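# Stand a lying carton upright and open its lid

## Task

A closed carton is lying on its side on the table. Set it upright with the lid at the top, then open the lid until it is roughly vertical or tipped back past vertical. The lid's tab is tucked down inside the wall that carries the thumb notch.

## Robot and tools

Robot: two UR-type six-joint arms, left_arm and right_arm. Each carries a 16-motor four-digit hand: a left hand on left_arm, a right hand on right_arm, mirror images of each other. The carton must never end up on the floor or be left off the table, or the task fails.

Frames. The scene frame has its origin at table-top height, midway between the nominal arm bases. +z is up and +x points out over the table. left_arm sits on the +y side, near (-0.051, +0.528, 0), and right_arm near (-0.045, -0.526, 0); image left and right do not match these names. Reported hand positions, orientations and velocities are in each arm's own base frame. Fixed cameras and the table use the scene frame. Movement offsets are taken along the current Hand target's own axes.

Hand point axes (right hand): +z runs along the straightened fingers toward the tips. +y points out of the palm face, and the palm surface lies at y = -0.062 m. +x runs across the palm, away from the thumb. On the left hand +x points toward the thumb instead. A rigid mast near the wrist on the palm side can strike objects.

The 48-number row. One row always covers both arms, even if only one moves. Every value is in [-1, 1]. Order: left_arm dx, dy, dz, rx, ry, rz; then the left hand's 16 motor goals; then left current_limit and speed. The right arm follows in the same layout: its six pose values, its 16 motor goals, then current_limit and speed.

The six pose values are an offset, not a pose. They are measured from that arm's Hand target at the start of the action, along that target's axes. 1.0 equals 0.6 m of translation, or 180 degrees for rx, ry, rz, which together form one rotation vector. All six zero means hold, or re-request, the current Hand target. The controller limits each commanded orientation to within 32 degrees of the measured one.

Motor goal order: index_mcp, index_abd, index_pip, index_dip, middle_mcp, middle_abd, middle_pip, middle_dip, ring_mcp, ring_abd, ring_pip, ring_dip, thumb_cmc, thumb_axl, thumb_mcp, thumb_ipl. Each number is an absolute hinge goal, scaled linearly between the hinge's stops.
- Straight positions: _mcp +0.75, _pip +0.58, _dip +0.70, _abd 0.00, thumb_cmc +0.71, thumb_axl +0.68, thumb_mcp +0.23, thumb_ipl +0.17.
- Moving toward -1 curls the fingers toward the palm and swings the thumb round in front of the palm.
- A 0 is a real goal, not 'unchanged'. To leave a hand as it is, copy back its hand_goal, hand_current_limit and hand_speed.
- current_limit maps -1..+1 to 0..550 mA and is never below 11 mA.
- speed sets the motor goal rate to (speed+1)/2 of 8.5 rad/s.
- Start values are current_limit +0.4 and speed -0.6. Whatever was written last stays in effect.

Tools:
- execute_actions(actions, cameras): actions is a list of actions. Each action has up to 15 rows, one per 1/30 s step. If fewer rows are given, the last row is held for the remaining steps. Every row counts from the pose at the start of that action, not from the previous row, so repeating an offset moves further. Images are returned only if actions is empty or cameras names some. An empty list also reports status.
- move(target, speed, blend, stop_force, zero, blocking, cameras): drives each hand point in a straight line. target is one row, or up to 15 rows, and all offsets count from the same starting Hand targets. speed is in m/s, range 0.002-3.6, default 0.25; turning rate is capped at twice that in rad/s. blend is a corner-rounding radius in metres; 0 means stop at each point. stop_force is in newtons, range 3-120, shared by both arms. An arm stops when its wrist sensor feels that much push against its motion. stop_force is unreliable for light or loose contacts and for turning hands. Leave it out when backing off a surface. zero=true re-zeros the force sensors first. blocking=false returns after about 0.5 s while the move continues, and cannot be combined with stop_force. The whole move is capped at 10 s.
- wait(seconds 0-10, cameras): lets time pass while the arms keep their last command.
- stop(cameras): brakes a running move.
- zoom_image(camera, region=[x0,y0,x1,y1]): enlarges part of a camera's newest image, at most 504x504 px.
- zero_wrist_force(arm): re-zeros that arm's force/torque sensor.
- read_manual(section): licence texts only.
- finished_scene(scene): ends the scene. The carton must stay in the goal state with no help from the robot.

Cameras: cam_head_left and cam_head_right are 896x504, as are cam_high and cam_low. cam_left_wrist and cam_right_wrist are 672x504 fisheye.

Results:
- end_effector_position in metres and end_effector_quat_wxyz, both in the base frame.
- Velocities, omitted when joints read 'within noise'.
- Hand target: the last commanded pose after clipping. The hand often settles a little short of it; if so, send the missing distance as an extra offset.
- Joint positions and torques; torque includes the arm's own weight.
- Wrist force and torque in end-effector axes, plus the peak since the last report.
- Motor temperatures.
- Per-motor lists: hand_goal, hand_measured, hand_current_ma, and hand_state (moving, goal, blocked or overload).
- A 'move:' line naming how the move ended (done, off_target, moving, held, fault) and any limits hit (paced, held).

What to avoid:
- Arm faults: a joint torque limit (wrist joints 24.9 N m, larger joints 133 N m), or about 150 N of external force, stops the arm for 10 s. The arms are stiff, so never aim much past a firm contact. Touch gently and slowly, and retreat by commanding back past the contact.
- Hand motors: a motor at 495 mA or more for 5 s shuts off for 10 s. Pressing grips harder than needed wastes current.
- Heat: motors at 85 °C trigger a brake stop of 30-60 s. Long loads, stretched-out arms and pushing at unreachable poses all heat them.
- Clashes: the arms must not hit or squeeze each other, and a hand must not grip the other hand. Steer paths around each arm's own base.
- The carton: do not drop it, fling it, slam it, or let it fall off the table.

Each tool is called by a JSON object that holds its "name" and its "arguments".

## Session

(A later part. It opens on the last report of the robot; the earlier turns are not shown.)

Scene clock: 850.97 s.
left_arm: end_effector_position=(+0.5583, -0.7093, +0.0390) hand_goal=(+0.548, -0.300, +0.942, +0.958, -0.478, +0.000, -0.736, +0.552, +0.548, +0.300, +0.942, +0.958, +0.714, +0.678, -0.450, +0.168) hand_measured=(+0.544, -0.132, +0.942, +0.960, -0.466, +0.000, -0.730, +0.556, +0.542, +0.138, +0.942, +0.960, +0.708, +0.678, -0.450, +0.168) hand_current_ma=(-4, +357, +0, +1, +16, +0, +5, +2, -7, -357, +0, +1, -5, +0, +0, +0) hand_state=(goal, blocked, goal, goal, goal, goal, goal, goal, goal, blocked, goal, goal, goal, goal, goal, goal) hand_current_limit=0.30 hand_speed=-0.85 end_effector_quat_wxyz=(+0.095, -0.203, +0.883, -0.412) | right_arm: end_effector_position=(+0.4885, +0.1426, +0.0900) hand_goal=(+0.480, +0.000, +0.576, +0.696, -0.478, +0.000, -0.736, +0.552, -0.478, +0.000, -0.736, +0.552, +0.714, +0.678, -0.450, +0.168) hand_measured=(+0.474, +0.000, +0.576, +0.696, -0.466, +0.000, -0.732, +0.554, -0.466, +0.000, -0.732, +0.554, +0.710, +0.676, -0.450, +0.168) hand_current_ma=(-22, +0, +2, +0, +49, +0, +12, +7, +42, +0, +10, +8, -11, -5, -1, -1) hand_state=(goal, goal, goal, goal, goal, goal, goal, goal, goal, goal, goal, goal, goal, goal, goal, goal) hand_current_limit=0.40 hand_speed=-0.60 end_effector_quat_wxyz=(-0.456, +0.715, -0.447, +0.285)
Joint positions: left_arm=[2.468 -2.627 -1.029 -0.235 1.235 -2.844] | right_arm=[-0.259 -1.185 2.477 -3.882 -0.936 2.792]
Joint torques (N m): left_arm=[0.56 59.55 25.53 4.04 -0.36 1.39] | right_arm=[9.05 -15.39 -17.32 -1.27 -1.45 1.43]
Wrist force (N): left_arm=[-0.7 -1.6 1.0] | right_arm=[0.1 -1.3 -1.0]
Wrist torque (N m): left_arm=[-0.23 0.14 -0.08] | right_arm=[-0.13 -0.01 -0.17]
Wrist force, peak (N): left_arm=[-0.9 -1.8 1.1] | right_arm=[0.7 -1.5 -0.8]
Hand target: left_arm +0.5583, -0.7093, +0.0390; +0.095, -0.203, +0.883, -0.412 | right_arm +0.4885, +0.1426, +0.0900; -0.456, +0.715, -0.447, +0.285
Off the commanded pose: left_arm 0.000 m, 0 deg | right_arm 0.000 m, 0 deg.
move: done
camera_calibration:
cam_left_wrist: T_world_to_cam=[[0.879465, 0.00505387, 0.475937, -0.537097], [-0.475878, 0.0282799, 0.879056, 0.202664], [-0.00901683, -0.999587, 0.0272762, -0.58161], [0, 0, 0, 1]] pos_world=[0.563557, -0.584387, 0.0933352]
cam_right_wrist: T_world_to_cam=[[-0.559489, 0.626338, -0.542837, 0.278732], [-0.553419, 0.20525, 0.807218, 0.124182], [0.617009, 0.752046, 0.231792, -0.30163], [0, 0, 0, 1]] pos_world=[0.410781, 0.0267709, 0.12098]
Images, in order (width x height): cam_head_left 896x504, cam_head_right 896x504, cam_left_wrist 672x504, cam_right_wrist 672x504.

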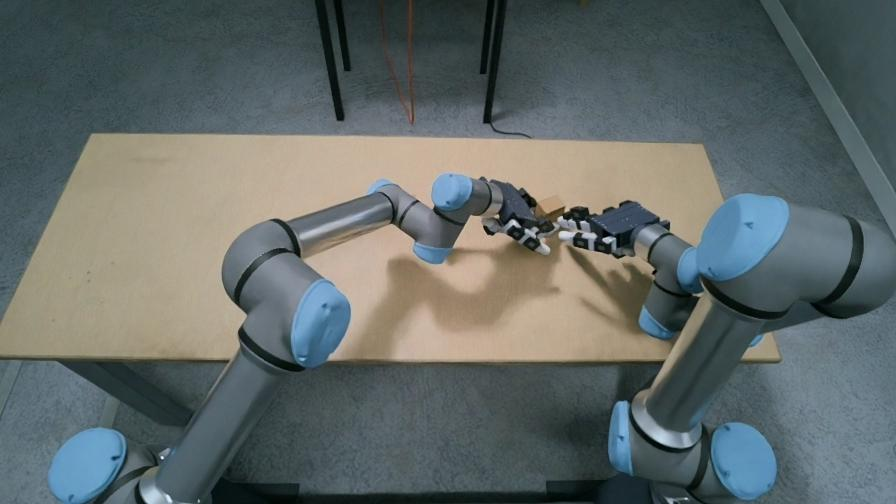

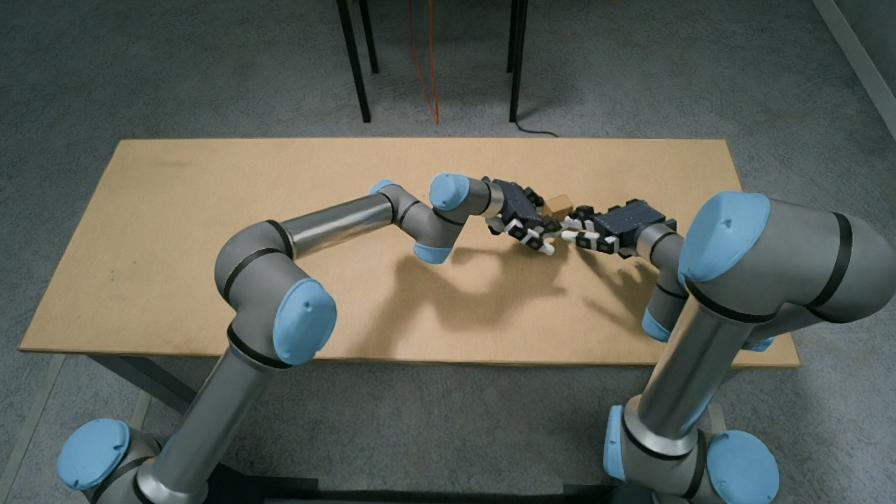

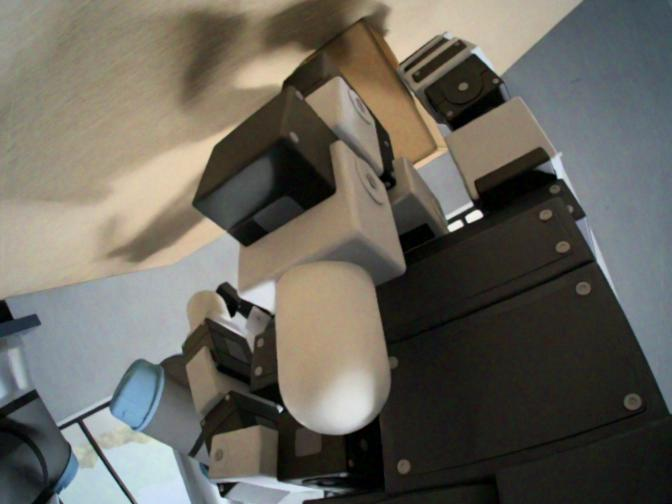

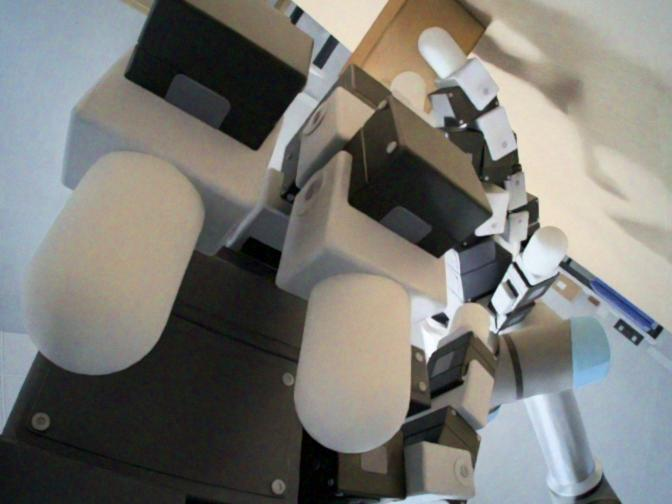

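{"name": "move", "arguments": {"target": [0,0,0,0,0,0,0.548,-0.3,0.942,0.957,-0.479,0,-0.737,0.551,0.548,0.3,0.942,0.957,0.714,0.678,-0.45,0.168,0.3,-0.85,0,-0.0155,0.0332,0,0,0,0.479,0,0.576,0.696,-0.479,0,-0.737,0.551,-0.479,0,-0.737,0.551,0.714,0.678,-0.45,0.168,0.4,-0.6], "speed": 0.012, "stop_force": 3, "cameras": ["cam_head_left","cam_high"]}}

{"name": "zoom_image", "arguments": {"camera": "cam_head_left", "region": [520, 180, 600, 240]}}

{"name": "zoom_image", "arguments": {"camera": "cam_high", "region": [300, 230, 400, 310]}}

Scene clock: 865.13 s.
left_arm: end_effector_position=(+0.5583, -0.7093, +0.0390) hand_goal=(+0.548, -0.300, +0.942, +0.958, -0.478, +0.000, -0.736, +0.552, +0.548, +0.300, +0.942, +0.958, +0.714, +0.678, -0.450, +0.168) hand_measured=(+0.548, -0.136, +0.942, +0.960, -0.466, +0.000, -0.730, +0.556, +0.540, +0.138, +0.942, +0.960, +0.708, +0.678, -0.450, +0.168) hand_current_ma=(+0, +357, +0, +1, +16, +0, +5, +2, -10, -357, +0, +1, -5, +0, +0, +0) hand_state=(goal, blocked, goal, goal, goal, goal, goal, goal, goal, blocked, goal, goal, goal, goal, goal, goal) hand_current_limit=0.30 hand_speed=-0.85 end_effector_quat_wxyz=(+0.095, -0.203, +0.883, -0.412) | right_arm: end_effector_position=(+0.5035, +0.1499, +0.0900) hand_goal=(+0.480, +0.000, +0.576, +0.696, -0.478, +0.000, -0.736, +0.552, -0.478, +0.000, -0.736, +0.552, +0.714, +0.678, -0.450, +0.168) hand_measured=(+0.474, -0.004, +0.578, +0.698, -0.466, +0.000, -0.732, +0.554, -0.466, +0.000, -0.732, +0.554, +0.710, +0.676, -0.450, +0.168) hand_current_ma=(-19, -12, +7, +8, +49, +0, +12, +7, +42, +0, +10, +8, -11, -5, -1, -1) hand_state=(goal, goal, goal, goal, goal, goal, goal, goal, goal, goal, goal, goal, goal, goal, goal, goal) hand_current_limit=0.40 hand_speed=-0.60 end_effector_quat_wxyz=(-0.456, +0.715, -0.447, +0.285)
Joint positions: left_arm=[2.468 -2.627 -1.029 -0.235 1.235 -2.844] | right_arm=[-0.227 -1.163 2.43 -3.868 -0.964 2.812]
Joint torques (N m): left_arm=[3.11 62.36 25.44 3.99 -0.99 1.34] | right_arm=[-8.54 -39.91 -0.45 -3.66 2.24 -1.27]
Wrist force (N): left_arm=[-3.1 -2.3 0.7] | right_arm=[0.3 -2.1 -3.3]
Wrist torque (N m): left_arm=[-0.22 -0.12 -0.24] | right_arm=[0.07 -0.04 -0.10]
Wrist force, peak (N): left_arm=[-4.1 -2.8 0.0] | right_arm=[0.7 -3.4 -5.3]
Hand target: left_arm +0.5583, -0.7093, +0.0390; +0.095, -0.203, +0.883, -0.412 | right_arm +0.5035, +0.1499, +0.0900; -0.456, +0.715, -0.447, +0.285 (not the last commanded pose)
Off the commanded pose: left_arm 0.000 m, 0 deg | right_arm 0.005 m, 0 deg.
move: contact (right_arm)
Images, in order (width x height): cam_head_left 896x504, cam_high 896x504.

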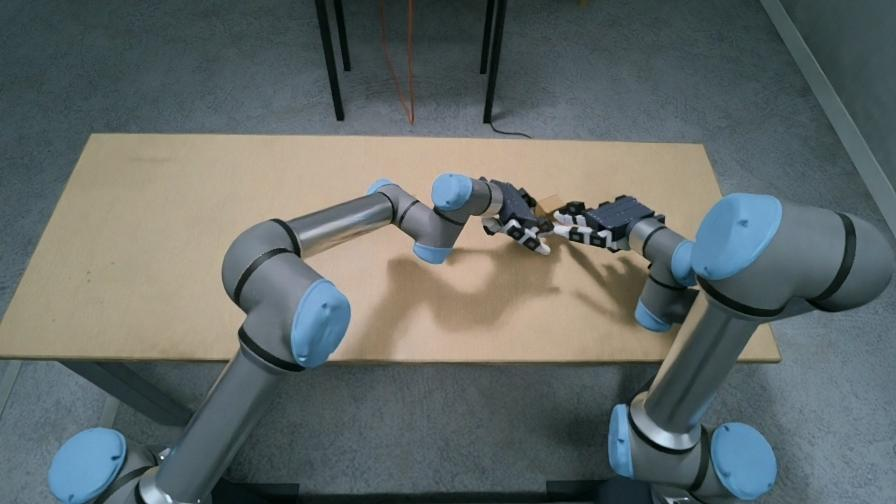

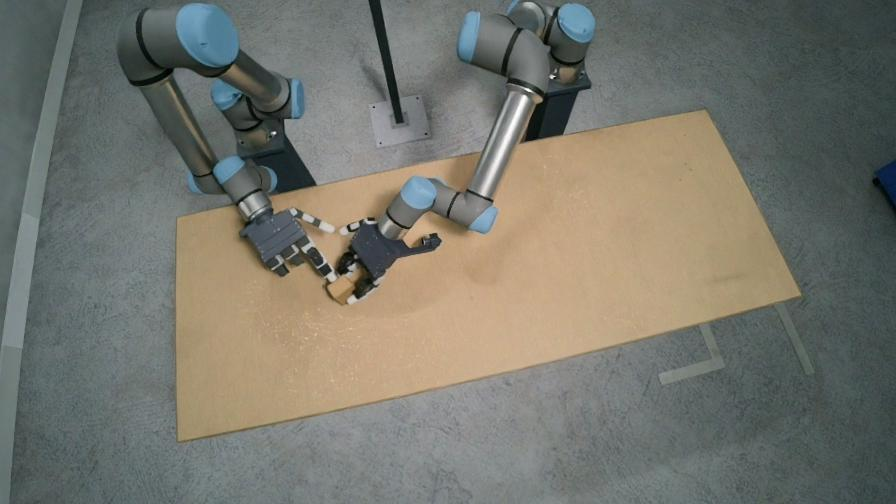

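Scaled by 6.300 from the camera's 896x504 image, which has a finer 1280x720 frame.

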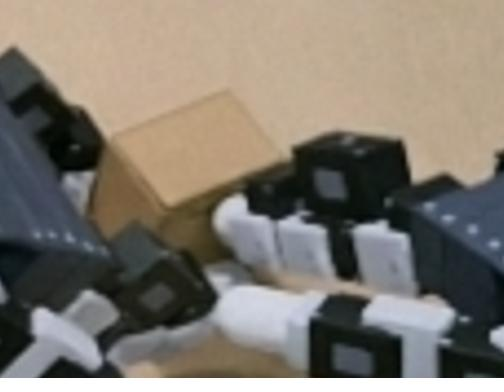

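Scaled by 5.040 from the camera's 896x504 image, which has a finer 1280x720 frame.

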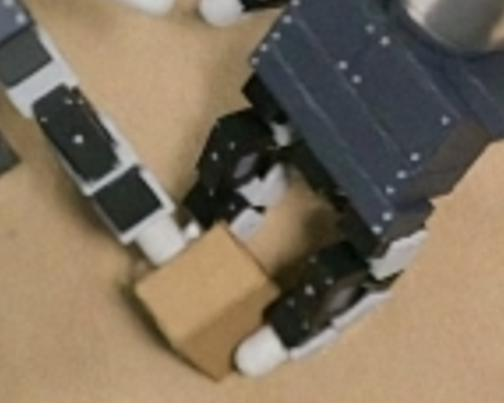

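{"name": "move", "arguments": {"target": [[0,0,0,0,0,0,0.548,-0.3,0.942,0.957,-0.479,0,-0.737,0.551,0.548,0.3,0.942,0.957,0.714,0.678,-0.45,0.168,0.3,-0.85,0,-0.0042,0.0030,0,0,0,0.479,0,0.576,0.696,-0.479,0,-0.737,0.551,-0.479,0,-0.737,0.551,0.714,0.678,-0.45,0.168,0.4,-0.6],[0,0,0,0,0,0,0.548,-0.3,0.942,0.957,-0.479,0,-0.737,0.551,0.548,0.3,0.942,0.957,0.714,0.678,-0.45,0.168,0.3,-0.85,0,-0.0190,0.0015,0,0,0,0.479,0,0.576,0.696,-0.479,0,-0.737,0.551,-0.479,0,-0.737,0.551,0.714,0.678,-0.45,0.168,0.4,-0.6]], "speed": 0.012, "stop_force": 8, "cameras": ["cam_head_left","cam_high"]}}

{"name": "zoom_image", "arguments": {"camera": "cam_head_left", "region": [520, 180, 600, 240]}}

{"name": "zoom_image", "arguments": {"camera": "cam_high", "region": [300, 230, 400, 310]}}

Scene clock: 885.00 s.
left_arm: end_effector_position=(+0.5583, -0.7093, +0.0390) hand_goal=(+0.548, -0.300, +0.942, +0.958, -0.478, +0.000, -0.736, +0.552, +0.548, +0.300, +0.942, +0.958, +0.714, +0.678, -0.450, +0.168) hand_measured=(+0.552, -0.136, +0.946, +0.960, -0.466, +0.000, -0.730, +0.556, +0.538, +0.138, +0.944, +0.960, +0.708, +0.678, -0.450, +0.168) hand_current_ma=(+4, +357, +4, +1, +16, +0, +5, +2, -11, -357, +1, +1, -5, +0, +0, +0) hand_state=(goal, blocked, goal, goal, goal, goal, goal, goal, goal, blocked, goal, goal, goal, goal, goal, goal) hand_current_limit=0.30 hand_speed=-0.85 end_effector_quat_wxyz=(+0.095, -0.203, +0.883, -0.412) | right_arm: end_effector_position=(+0.5085, +0.1524, +0.1000) hand_goal=(+0.480, +0.000, +0.576, +0.696, -0.478, +0.000, -0.736, +0.552, -0.478, +0.000, -0.736, +0.552, +0.714, +0.678, -0.450, +0.168) hand_measured=(+0.458, -0.006, +0.566, +0.694, -0.466, +0.000, -0.732, +0.554, -0.466, +0.000, -0.732, +0.554, +0.710, +0.676, -0.450, +0.168) hand_current_ma=(-87, -16, -35, -8, +49, +0, +12, +7, +42, +0, +10, +8, -11, -5, -1, -1) hand_state=(blocked, goal, goal, goal, goal, goal, goal, goal, goal, goal, goal, goal, goal, goal, goal, goal) hand_current_limit=0.40 hand_speed=-0.60 end_effector_quat_wxyz=(-0.456, +0.715, -0.447, +0.285)
Joint positions: left_arm=[2.468 -2.627 -1.029 -0.235 1.235 -2.844] | right_arm=[-0.217 -1.189 2.412 -3.828 -0.973 2.819]
Joint torques (N m): left_arm=[4.76 63.82 25.3 3.78 -1.31 1.28] | right_arm=[9.67 -39.55 -18.18 -1.28 -1.52 1.59]
Wrist force (N): left_arm=[-2.0 -3.0 0.2] | right_arm=[0.8 -1.2 -1.7]
Wrist torque (N m): left_arm=[-0.16 0.02 -0.16] | right_arm=[-0.17 -0.08 -0.14]
Wrist force, peak (N): left_arm=[-4.7 -2.7 -0.4] | right_arm=[1.0 -2.6 -5.5]
Hand target: left_arm +0.5583, -0.7093, +0.0390; +0.095, -0.203, +0.883, -0.412 | right_arm +0.5085, +0.1524, +0.1000; -0.456, +0.715, -0.447, +0.285
Off the commanded pose: left_arm 0.000 m, 0 deg | right_arm 0.000 m, 0 deg.
move: done
Images, in order (width x height): cam_head_left 896x504, cam_high 896x504.

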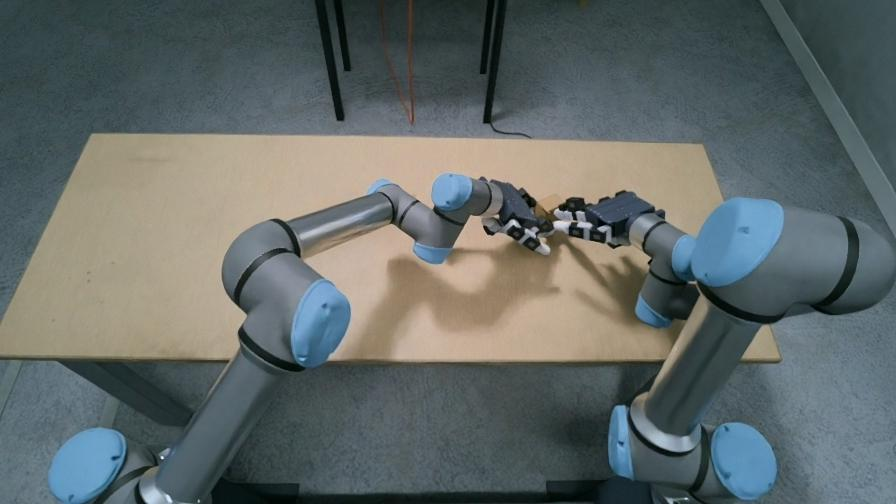

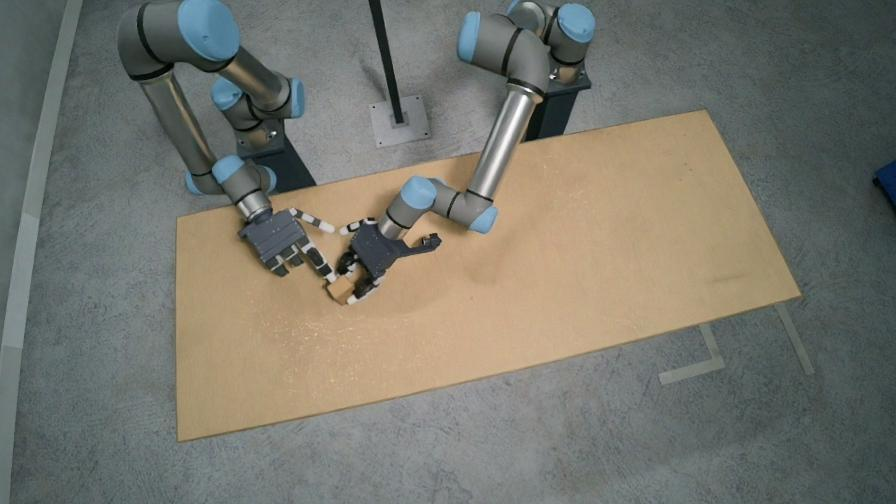

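Scaled by 6.300 from the camera's 896x504 image, which has a finer 1280x720 frame.

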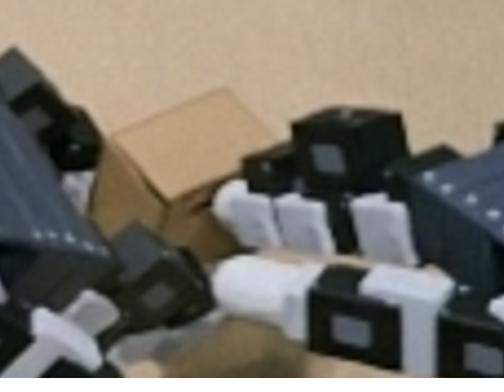

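Scaled by 5.040 from the camera's 896x504 image, which has a finer 1280x720 frame.

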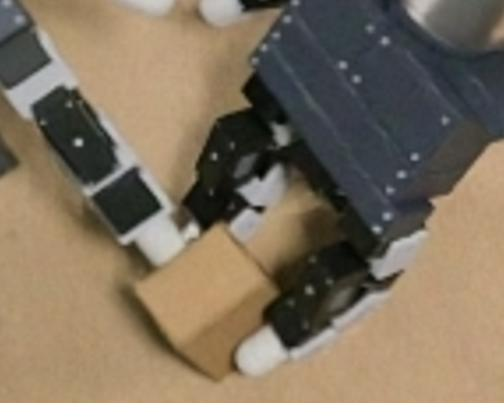

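{"name": "move", "arguments": {"target": [0,0,0,0,0,0,0.548,-0.3,0.942,0.957,-0.479,0,-0.737,0.551,0.548,0.3,0.942,0.957,0.714,0.678,-0.45,0.168,0.3,-0.85,0,-0.0202,-0.0039,0,0,0,0.479,0,0.576,0.696,-0.479,0,-0.737,0.551,-0.479,0,-0.737,0.551,0.714,0.678,-0.45,0.168,0.4,-0.6], "speed": 0.012, "stop_force": 8, "cameras": ["cam_head_left","cam_high"]}}

{"name": "zoom_image", "arguments": {"camera": "cam_head_left", "region": [520, 180, 600, 240]}}

{"name": "zoom_image", "arguments": {"camera": "cam_high", "region": [300, 230, 400, 310]}}

Scene clock: 897.20 s.
left_arm: end_effector_position=(+0.5583, -0.7093, +0.0390) hand_goal=(+0.548, -0.300, +0.942, +0.958, -0.478, +0.000, -0.736, +0.552, +0.548, +0.300, +0.942, +0.958, +0.714, +0.678, -0.450, +0.168) hand_measured=(+0.552, -0.136, +0.948, +0.960, -0.466, +0.000, -0.730, +0.556, +0.538, +0.138, +0.944, +0.960, +0.708, +0.678, -0.450, +0.168) hand_current_ma=(+4, +357, +6, +1, +16, +0, +5, +2, -11, -357, +1, +1, -5, +0, +0, +0) hand_state=(goal, blocked, goal, goal, goal, goal, goal, goal, goal, blocked, goal, goal, goal, goal, goal, goal) hand_current_limit=0.30 hand_speed=-0.85 end_effector_quat_wxyz=(+0.095, -0.203, +0.883, -0.412) | right_arm: end_effector_position=(+0.5112, +0.1537, +0.1120) hand_goal=(+0.480, +0.000, +0.576, +0.696, -0.478, +0.000, -0.736, +0.552, -0.478, +0.000, -0.736, +0.552, +0.714, +0.678, -0.450, +0.168) hand_measured=(+0.458, -0.006, +0.566, +0.694, -0.466, +0.000, -0.732, +0.554, -0.466, +0.000, -0.732, +0.554, +0.710, +0.676, -0.450, +0.168) hand_current_ma=(-93, -16, -37, -8, +49, +0, +12, +7, +42, +0, +10, +8, -11, -5, -1, -1) hand_state=(blocked, goal, goal, goal, goal, goal, goal, goal, goal, goal, goal, goal, goal, goal, goal, goal) hand_current_limit=0.40 hand_speed=-0.60 end_effector_quat_wxyz=(-0.456, +0.715, -0.447, +0.285)
Joint positions: left_arm=[2.468 -2.627 -1.029 -0.235 1.235 -2.844] | right_arm=[-0.211 -1.224 2.4 -3.783 -0.977 2.822]
Joint torques (N m): left_arm=[6 66.52 24.88 3.69 -1.68 1.29] | right_arm=[9.32 -39.08 -19.31 -1.27 -1.62 1.56]
Wrist force (N): left_arm=[-2.0 -2.8 0.3] | right_arm=[0.5 -0.8 -1.6]
Wrist torque (N m): left_arm=[-0.15 0.00 -0.16] | right_arm=[-0.12 -0.07 -0.14]
Wrist force, peak (N): left_arm=[-2.3 -3.3 0.2] | right_arm=[0.6 -1.1 -1.9]
Hand target: left_arm +0.5583, -0.7093, +0.0390; +0.095, -0.203, +0.883, -0.412 | right_arm +0.5112, +0.1537, +0.1120; -0.456, +0.715, -0.447, +0.285
Off the commanded pose: left_arm 0.000 m, 0 deg | right_arm 0.000 m, 0 deg.
move: done
Images, in order (width x height): cam_head_left 896x504, cam_high 896x504.

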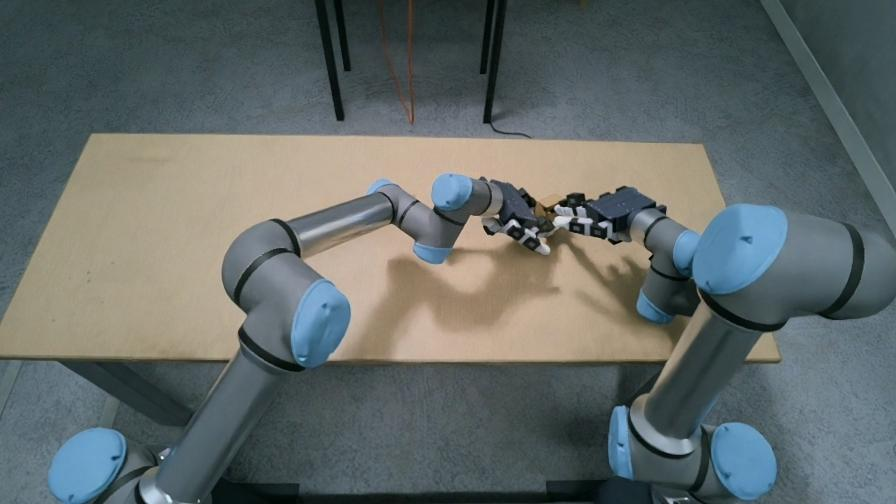

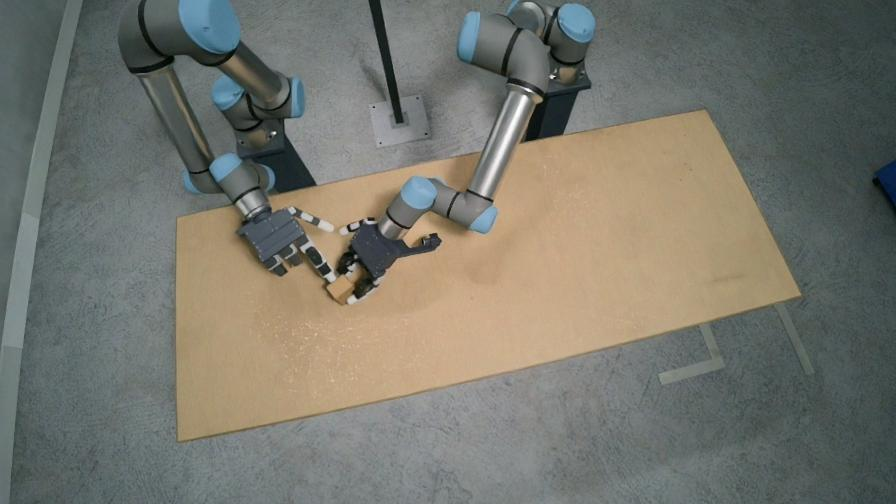

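Scaled by 6.300 from the camera's 896x504 image, which has a finer 1280x720 frame.

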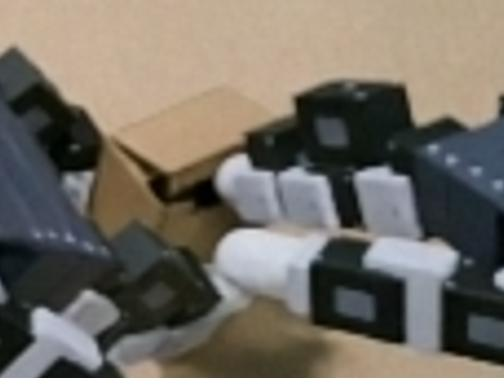

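Scaled by 5.040 from the camera's 896x504 image, which has a finer 1280x720 frame.

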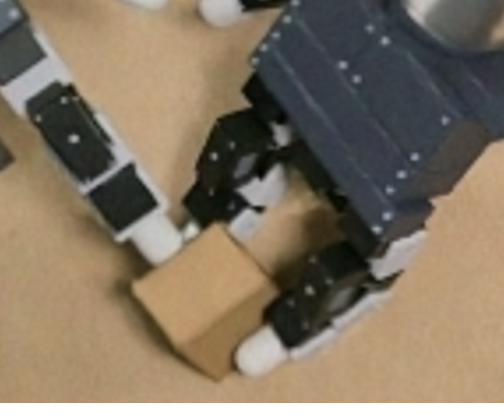

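{"name": "move", "arguments": {"target": [[0,0,0,0,0,0,0.548,-0.3,0.942,0.957,-0.479,0,-0.737,0.551,0.548,0.3,0.942,0.957,0.714,0.678,-0.45,0.168,0.3,-0.85,0,-0.02235,0.0006,0,0,0,0.479,0,0.576,0.696,-0.479,0,-0.737,0.551,-0.479,0,-0.737,0.551,0.714,0.678,-0.45,0.168,0.4,-0.6],[0,0,0,0,0,0,0.548,-0.3,0.942,0.957,-0.479,0,-0.737,0.551,0.548,0.3,0.942,0.957,0.714,0.678,-0.45,0.168,0.3,-0.85,0,-0.0445,0.0087,0,0,0,0.479,0,0.576,0.696,-0.479,0,-0.737,0.551,-0.479,0,-0.737,0.551,0.714,0.678,-0.45,0.168,0.4,-0.6]], "speed": 0.015, "stop_force": 8, "cameras": ["cam_head_left","cam_high"]}}

{"name": "zoom_image", "arguments": {"camera": "cam_head_left", "region": [520, 180, 600, 240]}}

{"name": "zoom_image", "arguments": {"camera": "cam_high", "region": [300, 230, 400, 310]}}

Scene clock: 922.60 s.
left_arm: end_effector_position=(+0.5583, -0.7093, +0.0390) hand_goal=(+0.548, -0.300, +0.942, +0.958, -0.478, +0.000, -0.736, +0.552, +0.548, +0.300, +0.942, +0.958, +0.714, +0.678, -0.450, +0.168) hand_measured=(+0.552, -0.136, +0.948, +0.960, -0.466, +0.000, -0.730, +0.556, +0.538, +0.138, +0.944, +0.960, +0.708, +0.678, -0.450, +0.168) hand_current_ma=(+5, +357, +6, +1, +16, +0, +5, +2, -11, -357, +1, +1, -5, +0, +0, +0) hand_state=(goal, blocked, goal, goal, goal, goal, goal, goal, goal, blocked, goal, goal, goal, goal, goal, goal) hand_current_limit=0.30 hand_speed=-0.85 end_effector_quat_wxyz=(+0.095, -0.203, +0.883, -0.412) | right_arm: end_effector_position=(+0.5256, +0.1607, +0.1340) hand_goal=(+0.480, +0.000, +0.576, +0.696, -0.478, +0.000, -0.736, +0.552, -0.478, +0.000, -0.736, +0.552, +0.714, +0.678, -0.450, +0.168) hand_measured=(+0.466, +0.002, +0.572, +0.694, -0.466, +0.000, -0.732, +0.554, -0.466, +0.000, -0.732, +0.554, +0.710, +0.676, -0.450, +0.168) hand_current_ma=(-59, +3, -12, -5, +49, +0, +12, +7, +42, +0, +10, +8, -11, -5, -1, -1) hand_state=(goal, goal, goal, goal, goal, goal, goal, goal, goal, goal, goal, goal, goal, goal, goal, goal) hand_current_limit=0.40 hand_speed=-0.60 end_effector_quat_wxyz=(-0.456, +0.715, -0.447, +0.285)
Joint positions: left_arm=[2.468 -2.627 -1.029 -0.235 1.235 -2.844] | right_arm=[-0.184 -1.265 2.346 -3.697 -1.001 2.839]
Joint torques (N m): left_arm=[5.61 68.44 25.87 3.44 -2.35 1.28] | right_arm=[9.66 -40.17 -21.28 -1.26 -1.74 1.44]
Wrist force (N): left_arm=[-1.2 -2.8 0.6] | right_arm=[0.2 -1.7 -1.6]
Wrist torque (N m): left_arm=[-0.17 0.07 -0.10] | right_arm=[-0.08 -0.07 -0.14]
Wrist force, peak (N): left_arm=[-2.2 -3.4 0.1] | right_arm=[0.2 -1.7 -2.0]
Hand target: left_arm +0.5583, -0.7093, +0.0390; +0.095, -0.203, +0.883, -0.412 | right_arm +0.5256, +0.1607, +0.1340; -0.456, +0.715, -0.447, +0.285
Off the commanded pose: left_arm 0.000 m, 0 deg | right_arm 0.000 m, 0 deg.
move: done
Images, in order (width x height): cam_head_left 896x504, cam_high 896x504.

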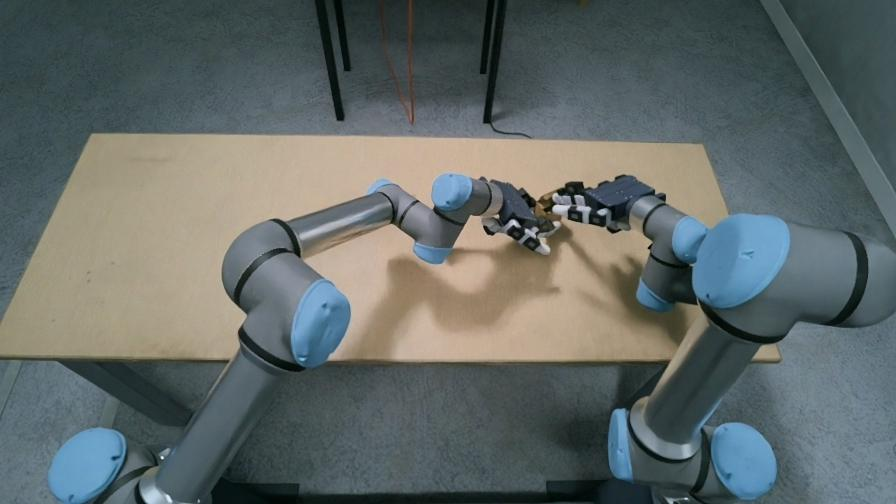

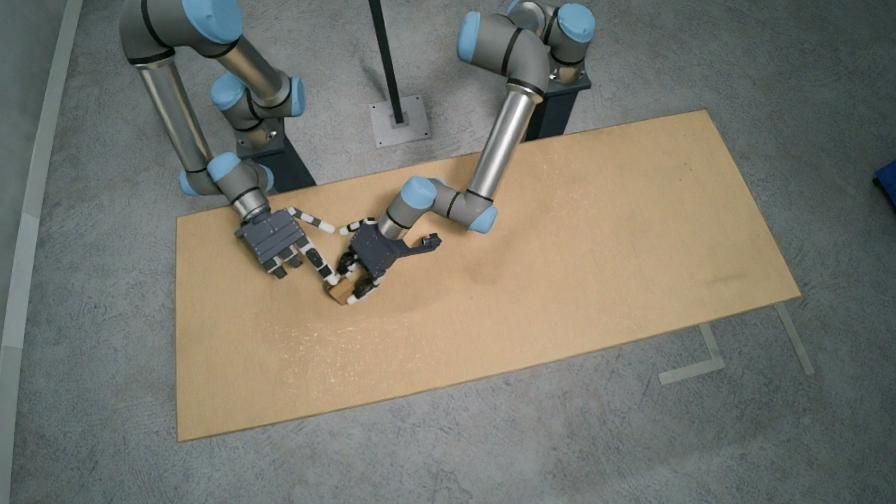

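Scaled by 6.300 from the camera's 896x504 image, which has a finer 1280x720 frame.

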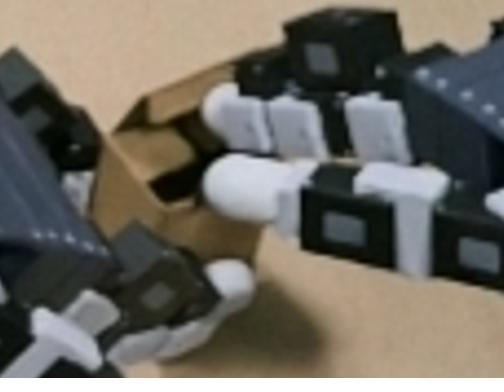

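Scaled by 5.040 from the camera's 896x504 image, which has a finer 1280x720 frame.

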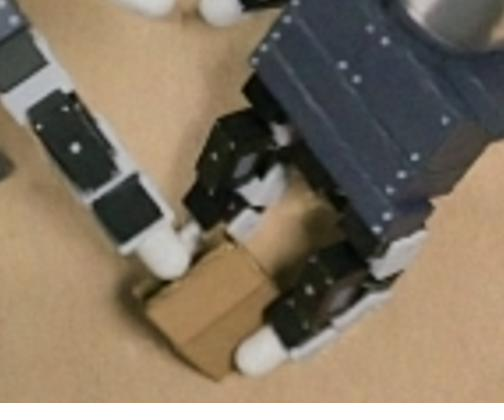

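{"name": "move", "arguments": {"target": [[0,0,0,0,0,0,0.548,-0.3,0.942,0.957,-0.479,0,-0.737,0.551,0.548,0.3,0.942,0.957,0.714,0.678,-0.45,0.168,0.3,-0.85,0,-0.0187,0.0243,0,0,0,0.479,0,0.576,0.696,-0.479,0,-0.737,0.551,-0.479,0,-0.737,0.551,0.714,0.678,-0.45,0.168,0.4,-0.6],[0,0,0,0,0,0,0.548,-0.3,0.942,0.957,-0.479,0,-0.737,0.551,0.548,0.3,0.942,0.957,0.714,0.678,-0.45,0.168,0.3,-0.85,0,-0.0344,0.0502,0,0,0,0.479,0,0.576,0.696,-0.479,0,-0.737,0.551,-0.479,0,-0.737,0.551,0.714,0.678,-0.45,0.168,0.4,-0.6]], "speed": 0.02, "stop_force": 6, "cameras": ["cam_head_left","cam_high","cam_low"]}}

{"name": "zoom_image", "arguments": {"camera": "cam_head_left", "region": [510, 160, 600, 240]}}

{"name": "zoom_image", "arguments": {"camera": "cam_low", "region": [390, 230, 510, 340]}}

Scene clock: 946.90 s.
left_arm: end_effector_position=(+0.5583, -0.7093, +0.0390) hand_goal=(+0.548, -0.300, +0.942, +0.958, -0.478, +0.000, -0.736, +0.552, +0.548, +0.300, +0.942, +0.958, +0.714, +0.678, -0.450, +0.168) hand_measured=(+0.546, -0.136, +0.948, +0.960, -0.466, +0.000, -0.730, +0.556, +0.538, +0.138, +0.944, +0.960, +0.708, +0.678, -0.450, +0.168) hand_current_ma=(-2, +357, +6, +1, +16, +0, +5, +2, -11, -357, +1, +1, -5, +0, +0, +0) hand_state=(goal, blocked, goal, goal, goal, goal, goal, goal, goal, blocked, goal, goal, goal, goal, goal, goal) hand_current_limit=0.30 hand_speed=-0.85 end_effector_quat_wxyz=(+0.095, -0.203, +0.883, -0.412) | right_arm: end_effector_position=(+0.5580, +0.1765, +0.1399) hand_goal=(+0.480, +0.000, +0.576, +0.696, -0.478, +0.000, -0.736, +0.552, -0.478, +0.000, -0.736, +0.552, +0.714, +0.678, -0.450, +0.168) hand_measured=(+0.462, +0.004, +0.568, +0.694, -0.466, +0.000, -0.732, +0.554, -0.466, +0.000, -0.732, +0.554, +0.710, +0.676, -0.450, +0.168) hand_current_ma=(-77, +10, -29, -6, +49, +0, +12, +7, +42, +0, +10, +8, -11, -5, -1, -1) hand_state=(goal, goal, goal, goal, goal, goal, goal, goal, goal, goal, goal, goal, goal, goal, goal, goal) hand_current_limit=0.40 hand_speed=-0.60 end_effector_quat_wxyz=(-0.456, +0.715, -0.447, +0.285)
Joint positions: left_arm=[2.468 -2.627 -1.029 -0.235 1.235 -2.844] | right_arm=[-0.13 -1.22 2.242 -3.655 -1.048 2.87]
Joint torques (N m): left_arm=[5.44 69.2 24.87 3.4 -2.64 1.15] | right_arm=[10.16 -18.74 -22.36 -1.37 -1.62 1.46]
Wrist force (N): left_arm=[-0.9 -2.2 0.6] | right_arm=[0.4 -0.9 -0.9]
Wrist torque (N m): left_arm=[-0.21 0.12 -0.08] | right_arm=[-0.12 -0.04 -0.16]
Wrist force, peak (N): left_arm=[-1.5 -3.1 0.9] | right_arm=[0.1 -2.0 -1.8]
Hand target: left_arm +0.5583, -0.7093, +0.0390; +0.095, -0.203, +0.883, -0.412 | right_arm +0.5580, +0.1765, +0.1399; -0.456, +0.715, -0.447, +0.285
Off the commanded pose: left_arm 0.000 m, 0 deg | right_arm 0.000 m, 0 deg.
move: done
Images, in order (width x height): cam_head_left 896x504, cam_high 896x504, cam_low 896x504.

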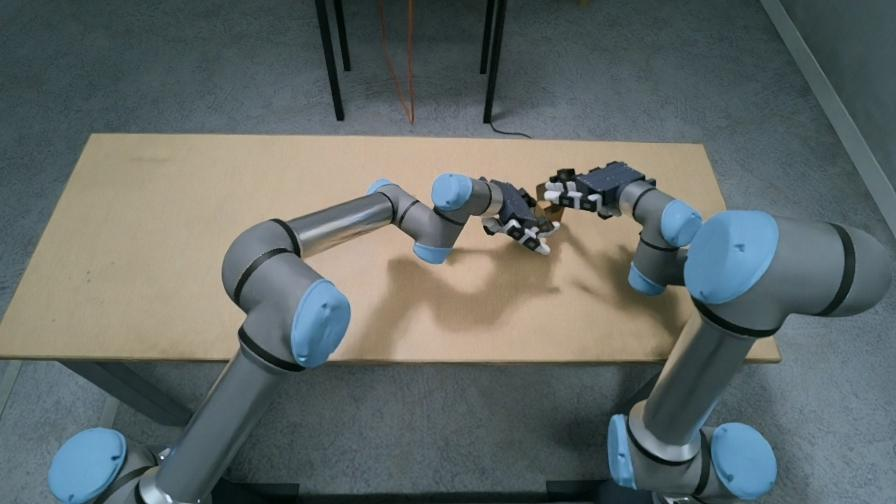

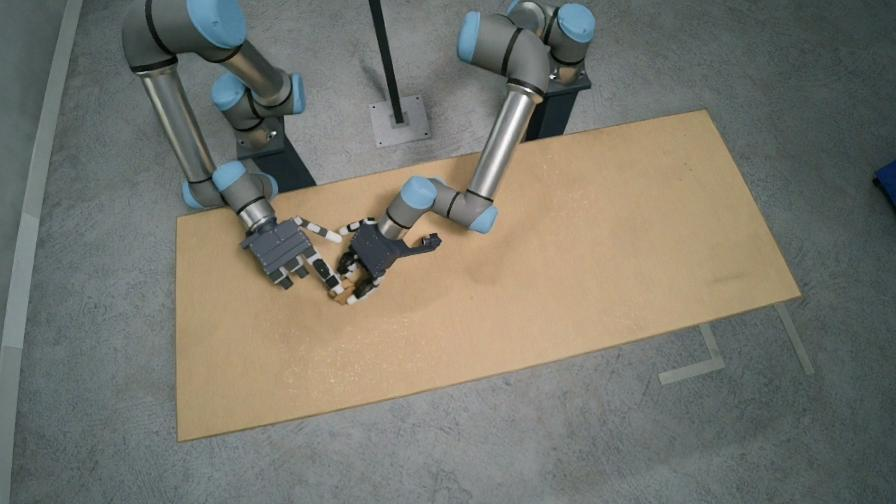

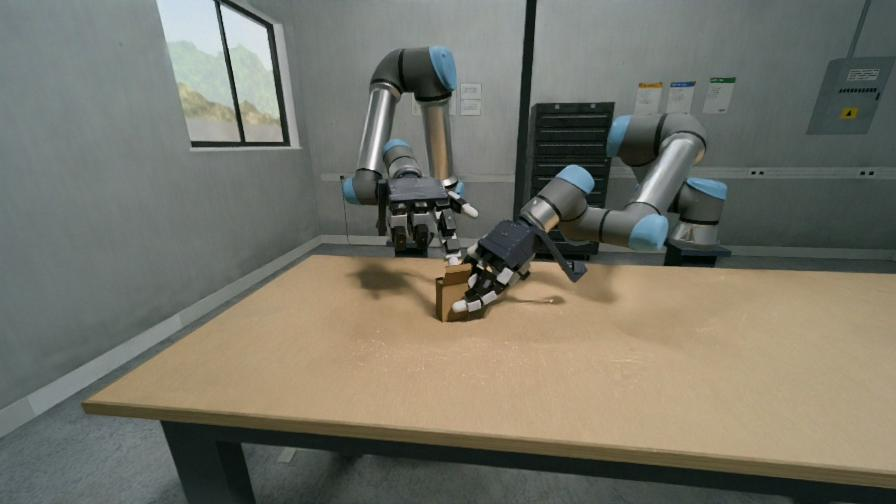

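Scaled by 5.600 from the camera's 896x504 image, which has a finer 1280x720 frame.

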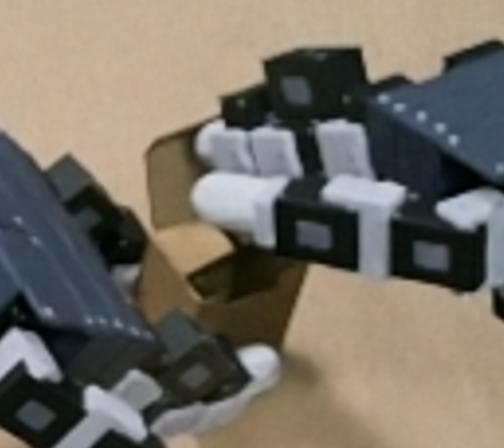

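Scaled by 4.200 from the camera's 896x504 image, which has a finer 1280x720 frame.

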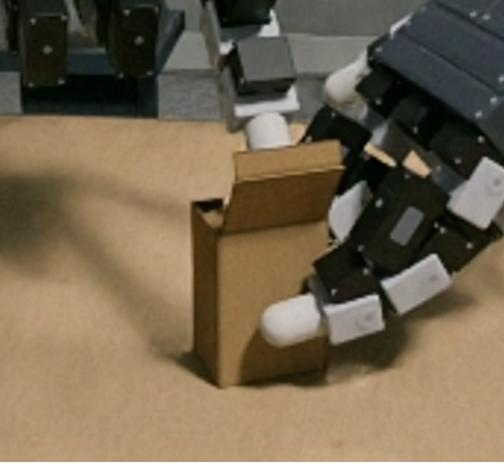

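{"name": "move", "arguments": {"target": [[0,0,0,0,0,0,0.548,-0.3,0.942,0.957,-0.479,0,-0.737,0.551,0.548,0.3,0.942,0.957,0.714,0.678,-0.45,0.168,0.3,-0.85,0,-0.0091,0.0510,0,0,0,0.479,0,0.576,0.696,-0.479,0,-0.737,0.551,-0.479,0,-0.737,0.551,0.714,0.678,-0.45,0.168,0.4,-0.6]], "speed": 0.025, "stop_force": 6, "cameras": ["cam_head_left","cam_high","cam_low"]}}

{"name": "zoom_image", "arguments": {"camera": "cam_head_left", "region": [510, 160, 600, 240]}}

{"name": "zoom_image", "arguments": {"camera": "cam_low", "region": [390, 230, 510, 340]}}

Scene clock: 963.80 s.
left_arm: end_effector_position=(+0.5583, -0.7093, +0.0390) hand_goal=(+0.548, -0.300, +0.942, +0.958, -0.478, +0.000, -0.736, +0.552, +0.548, +0.300, +0.942, +0.958, +0.714, +0.678, -0.450, +0.168) hand_measured=(+0.546, -0.136, +0.948, +0.960, -0.466, +0.000, -0.730, +0.556, +0.538, +0.138, +0.944, +0.960, +0.708, +0.678, -0.450, +0.168) hand_current_ma=(-2, +357, +6, +1, +16, +0, +5, +2, -11, -357, +1, +1, -5, +0, +0, +0) hand_state=(goal, blocked, goal, goal, goal, goal, goal, goal, goal, blocked, goal, goal, goal, goal, goal, goal) hand_current_limit=0.30 hand_speed=-0.85 end_effector_quat_wxyz=(+0.095, -0.203, +0.883, -0.412) | right_arm: end_effector_position=(+0.5850, +0.1896, +0.1320) hand_goal=(+0.480, +0.000, +0.576, +0.696, -0.478, +0.000, -0.736, +0.552, -0.478, +0.000, -0.736, +0.552, +0.714, +0.678, -0.450, +0.168) hand_measured=(+0.460, +0.004, +0.568, +0.694, -0.466, +0.000, -0.732, +0.554, -0.466, +0.000, -0.732, +0.554, +0.710, +0.676, -0.450, +0.168) hand_current_ma=(-81, +10, -31, -7, +49, +0, +12, +7, +42, +0, +10, +8, -11, -5, -1, -1) hand_state=(goal, goal, goal, goal, goal, goal, goal, goal, goal, goal, goal, goal, goal, goal, goal, goal) hand_current_limit=0.40 hand_speed=-0.60 end_effector_quat_wxyz=(-0.456, +0.715, -0.447, +0.285)
Joint positions: left_arm=[2.468 -2.627 -1.029 -0.235 1.235 -2.844] | right_arm=[-0.091 -1.15 2.16 -3.653 -1.082 2.891]
Joint torques (N m): left_arm=[6.17 69.43 24.86 3.16 -2.52 1.19] | right_arm=[9.67 -21.77 -21.94 -1.25 -1.68 1.58]
Wrist force (N): left_arm=[-0.9 -1.8 0.8] | right_arm=[0.3 -1.0 -0.8]
Wrist torque (N m): left_arm=[-0.21 0.15 -0.09] | right_arm=[-0.13 -0.04 -0.16]
Wrist force, peak (N): left_arm=[-0.9 -2.4 0.7] | right_arm=[0.5 -1.1 -1.2]
Hand target: left_arm +0.5583, -0.7093, +0.0390; +0.095, -0.203, +0.883, -0.412 | right_arm +0.5850, +0.1897, +0.1320; -0.456, +0.715, -0.447, +0.285
Off the commanded pose: left_arm 0.000 m, 0 deg | right_arm 0.000 m, 0 deg.
move: done
Images, in order (width x height): cam_head_left 896x504, cam_high 896x504, cam_low 896x504.

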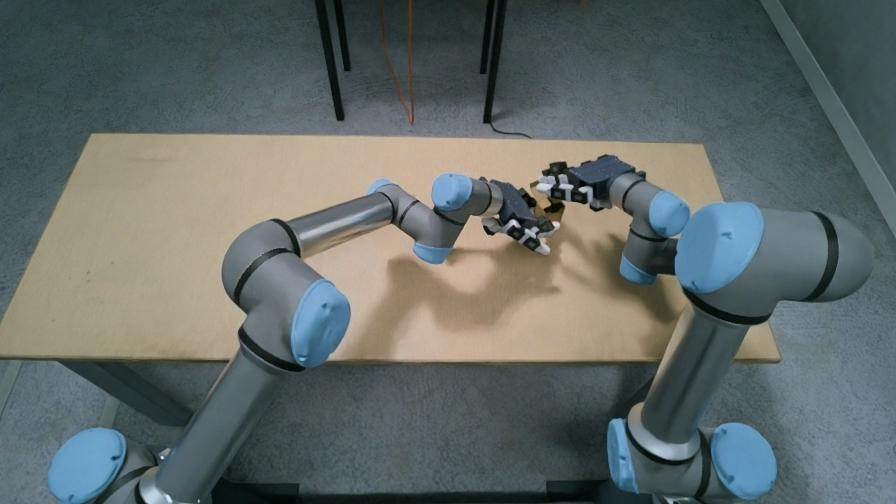

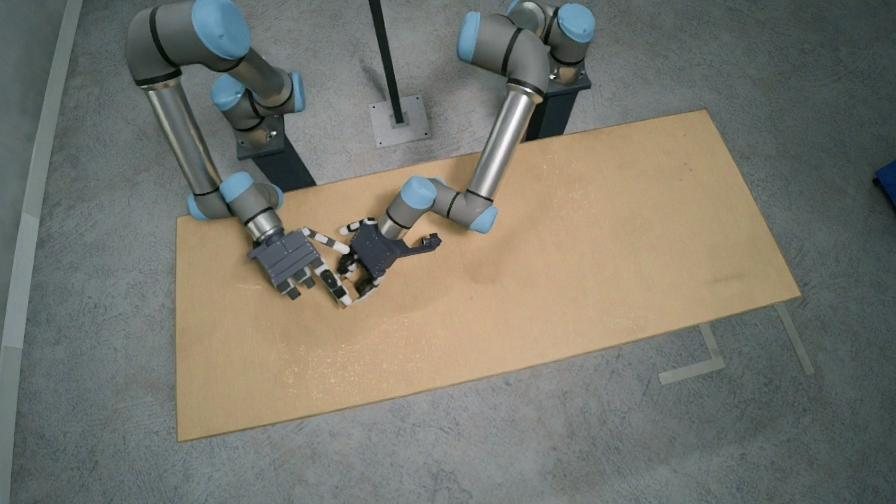

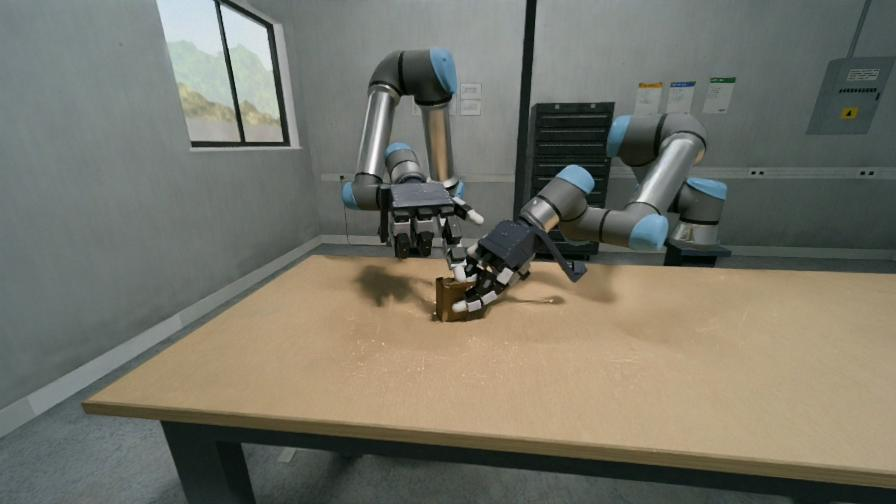

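Scaled by 5.600 from the camera's 896x504 image, which has a finer 1280x720 frame.

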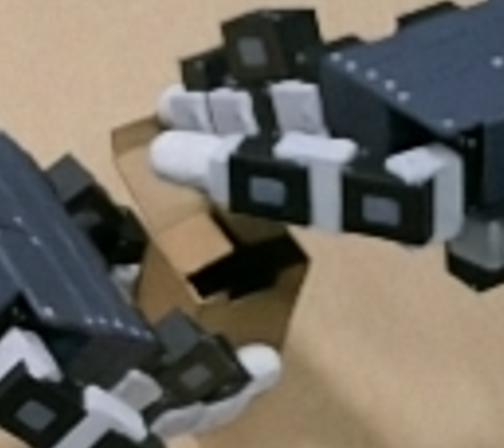

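Scaled by 4.200 from the camera's 896x504 image, which has a finer 1280x720 frame.

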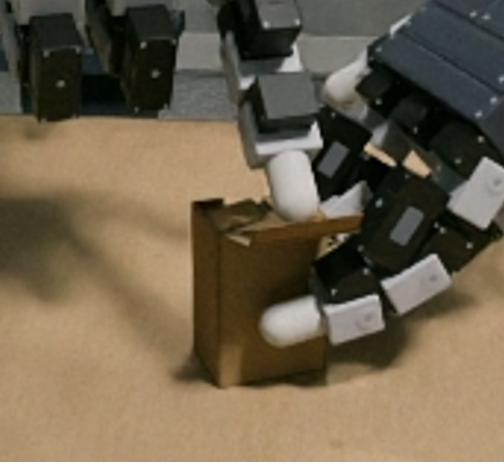

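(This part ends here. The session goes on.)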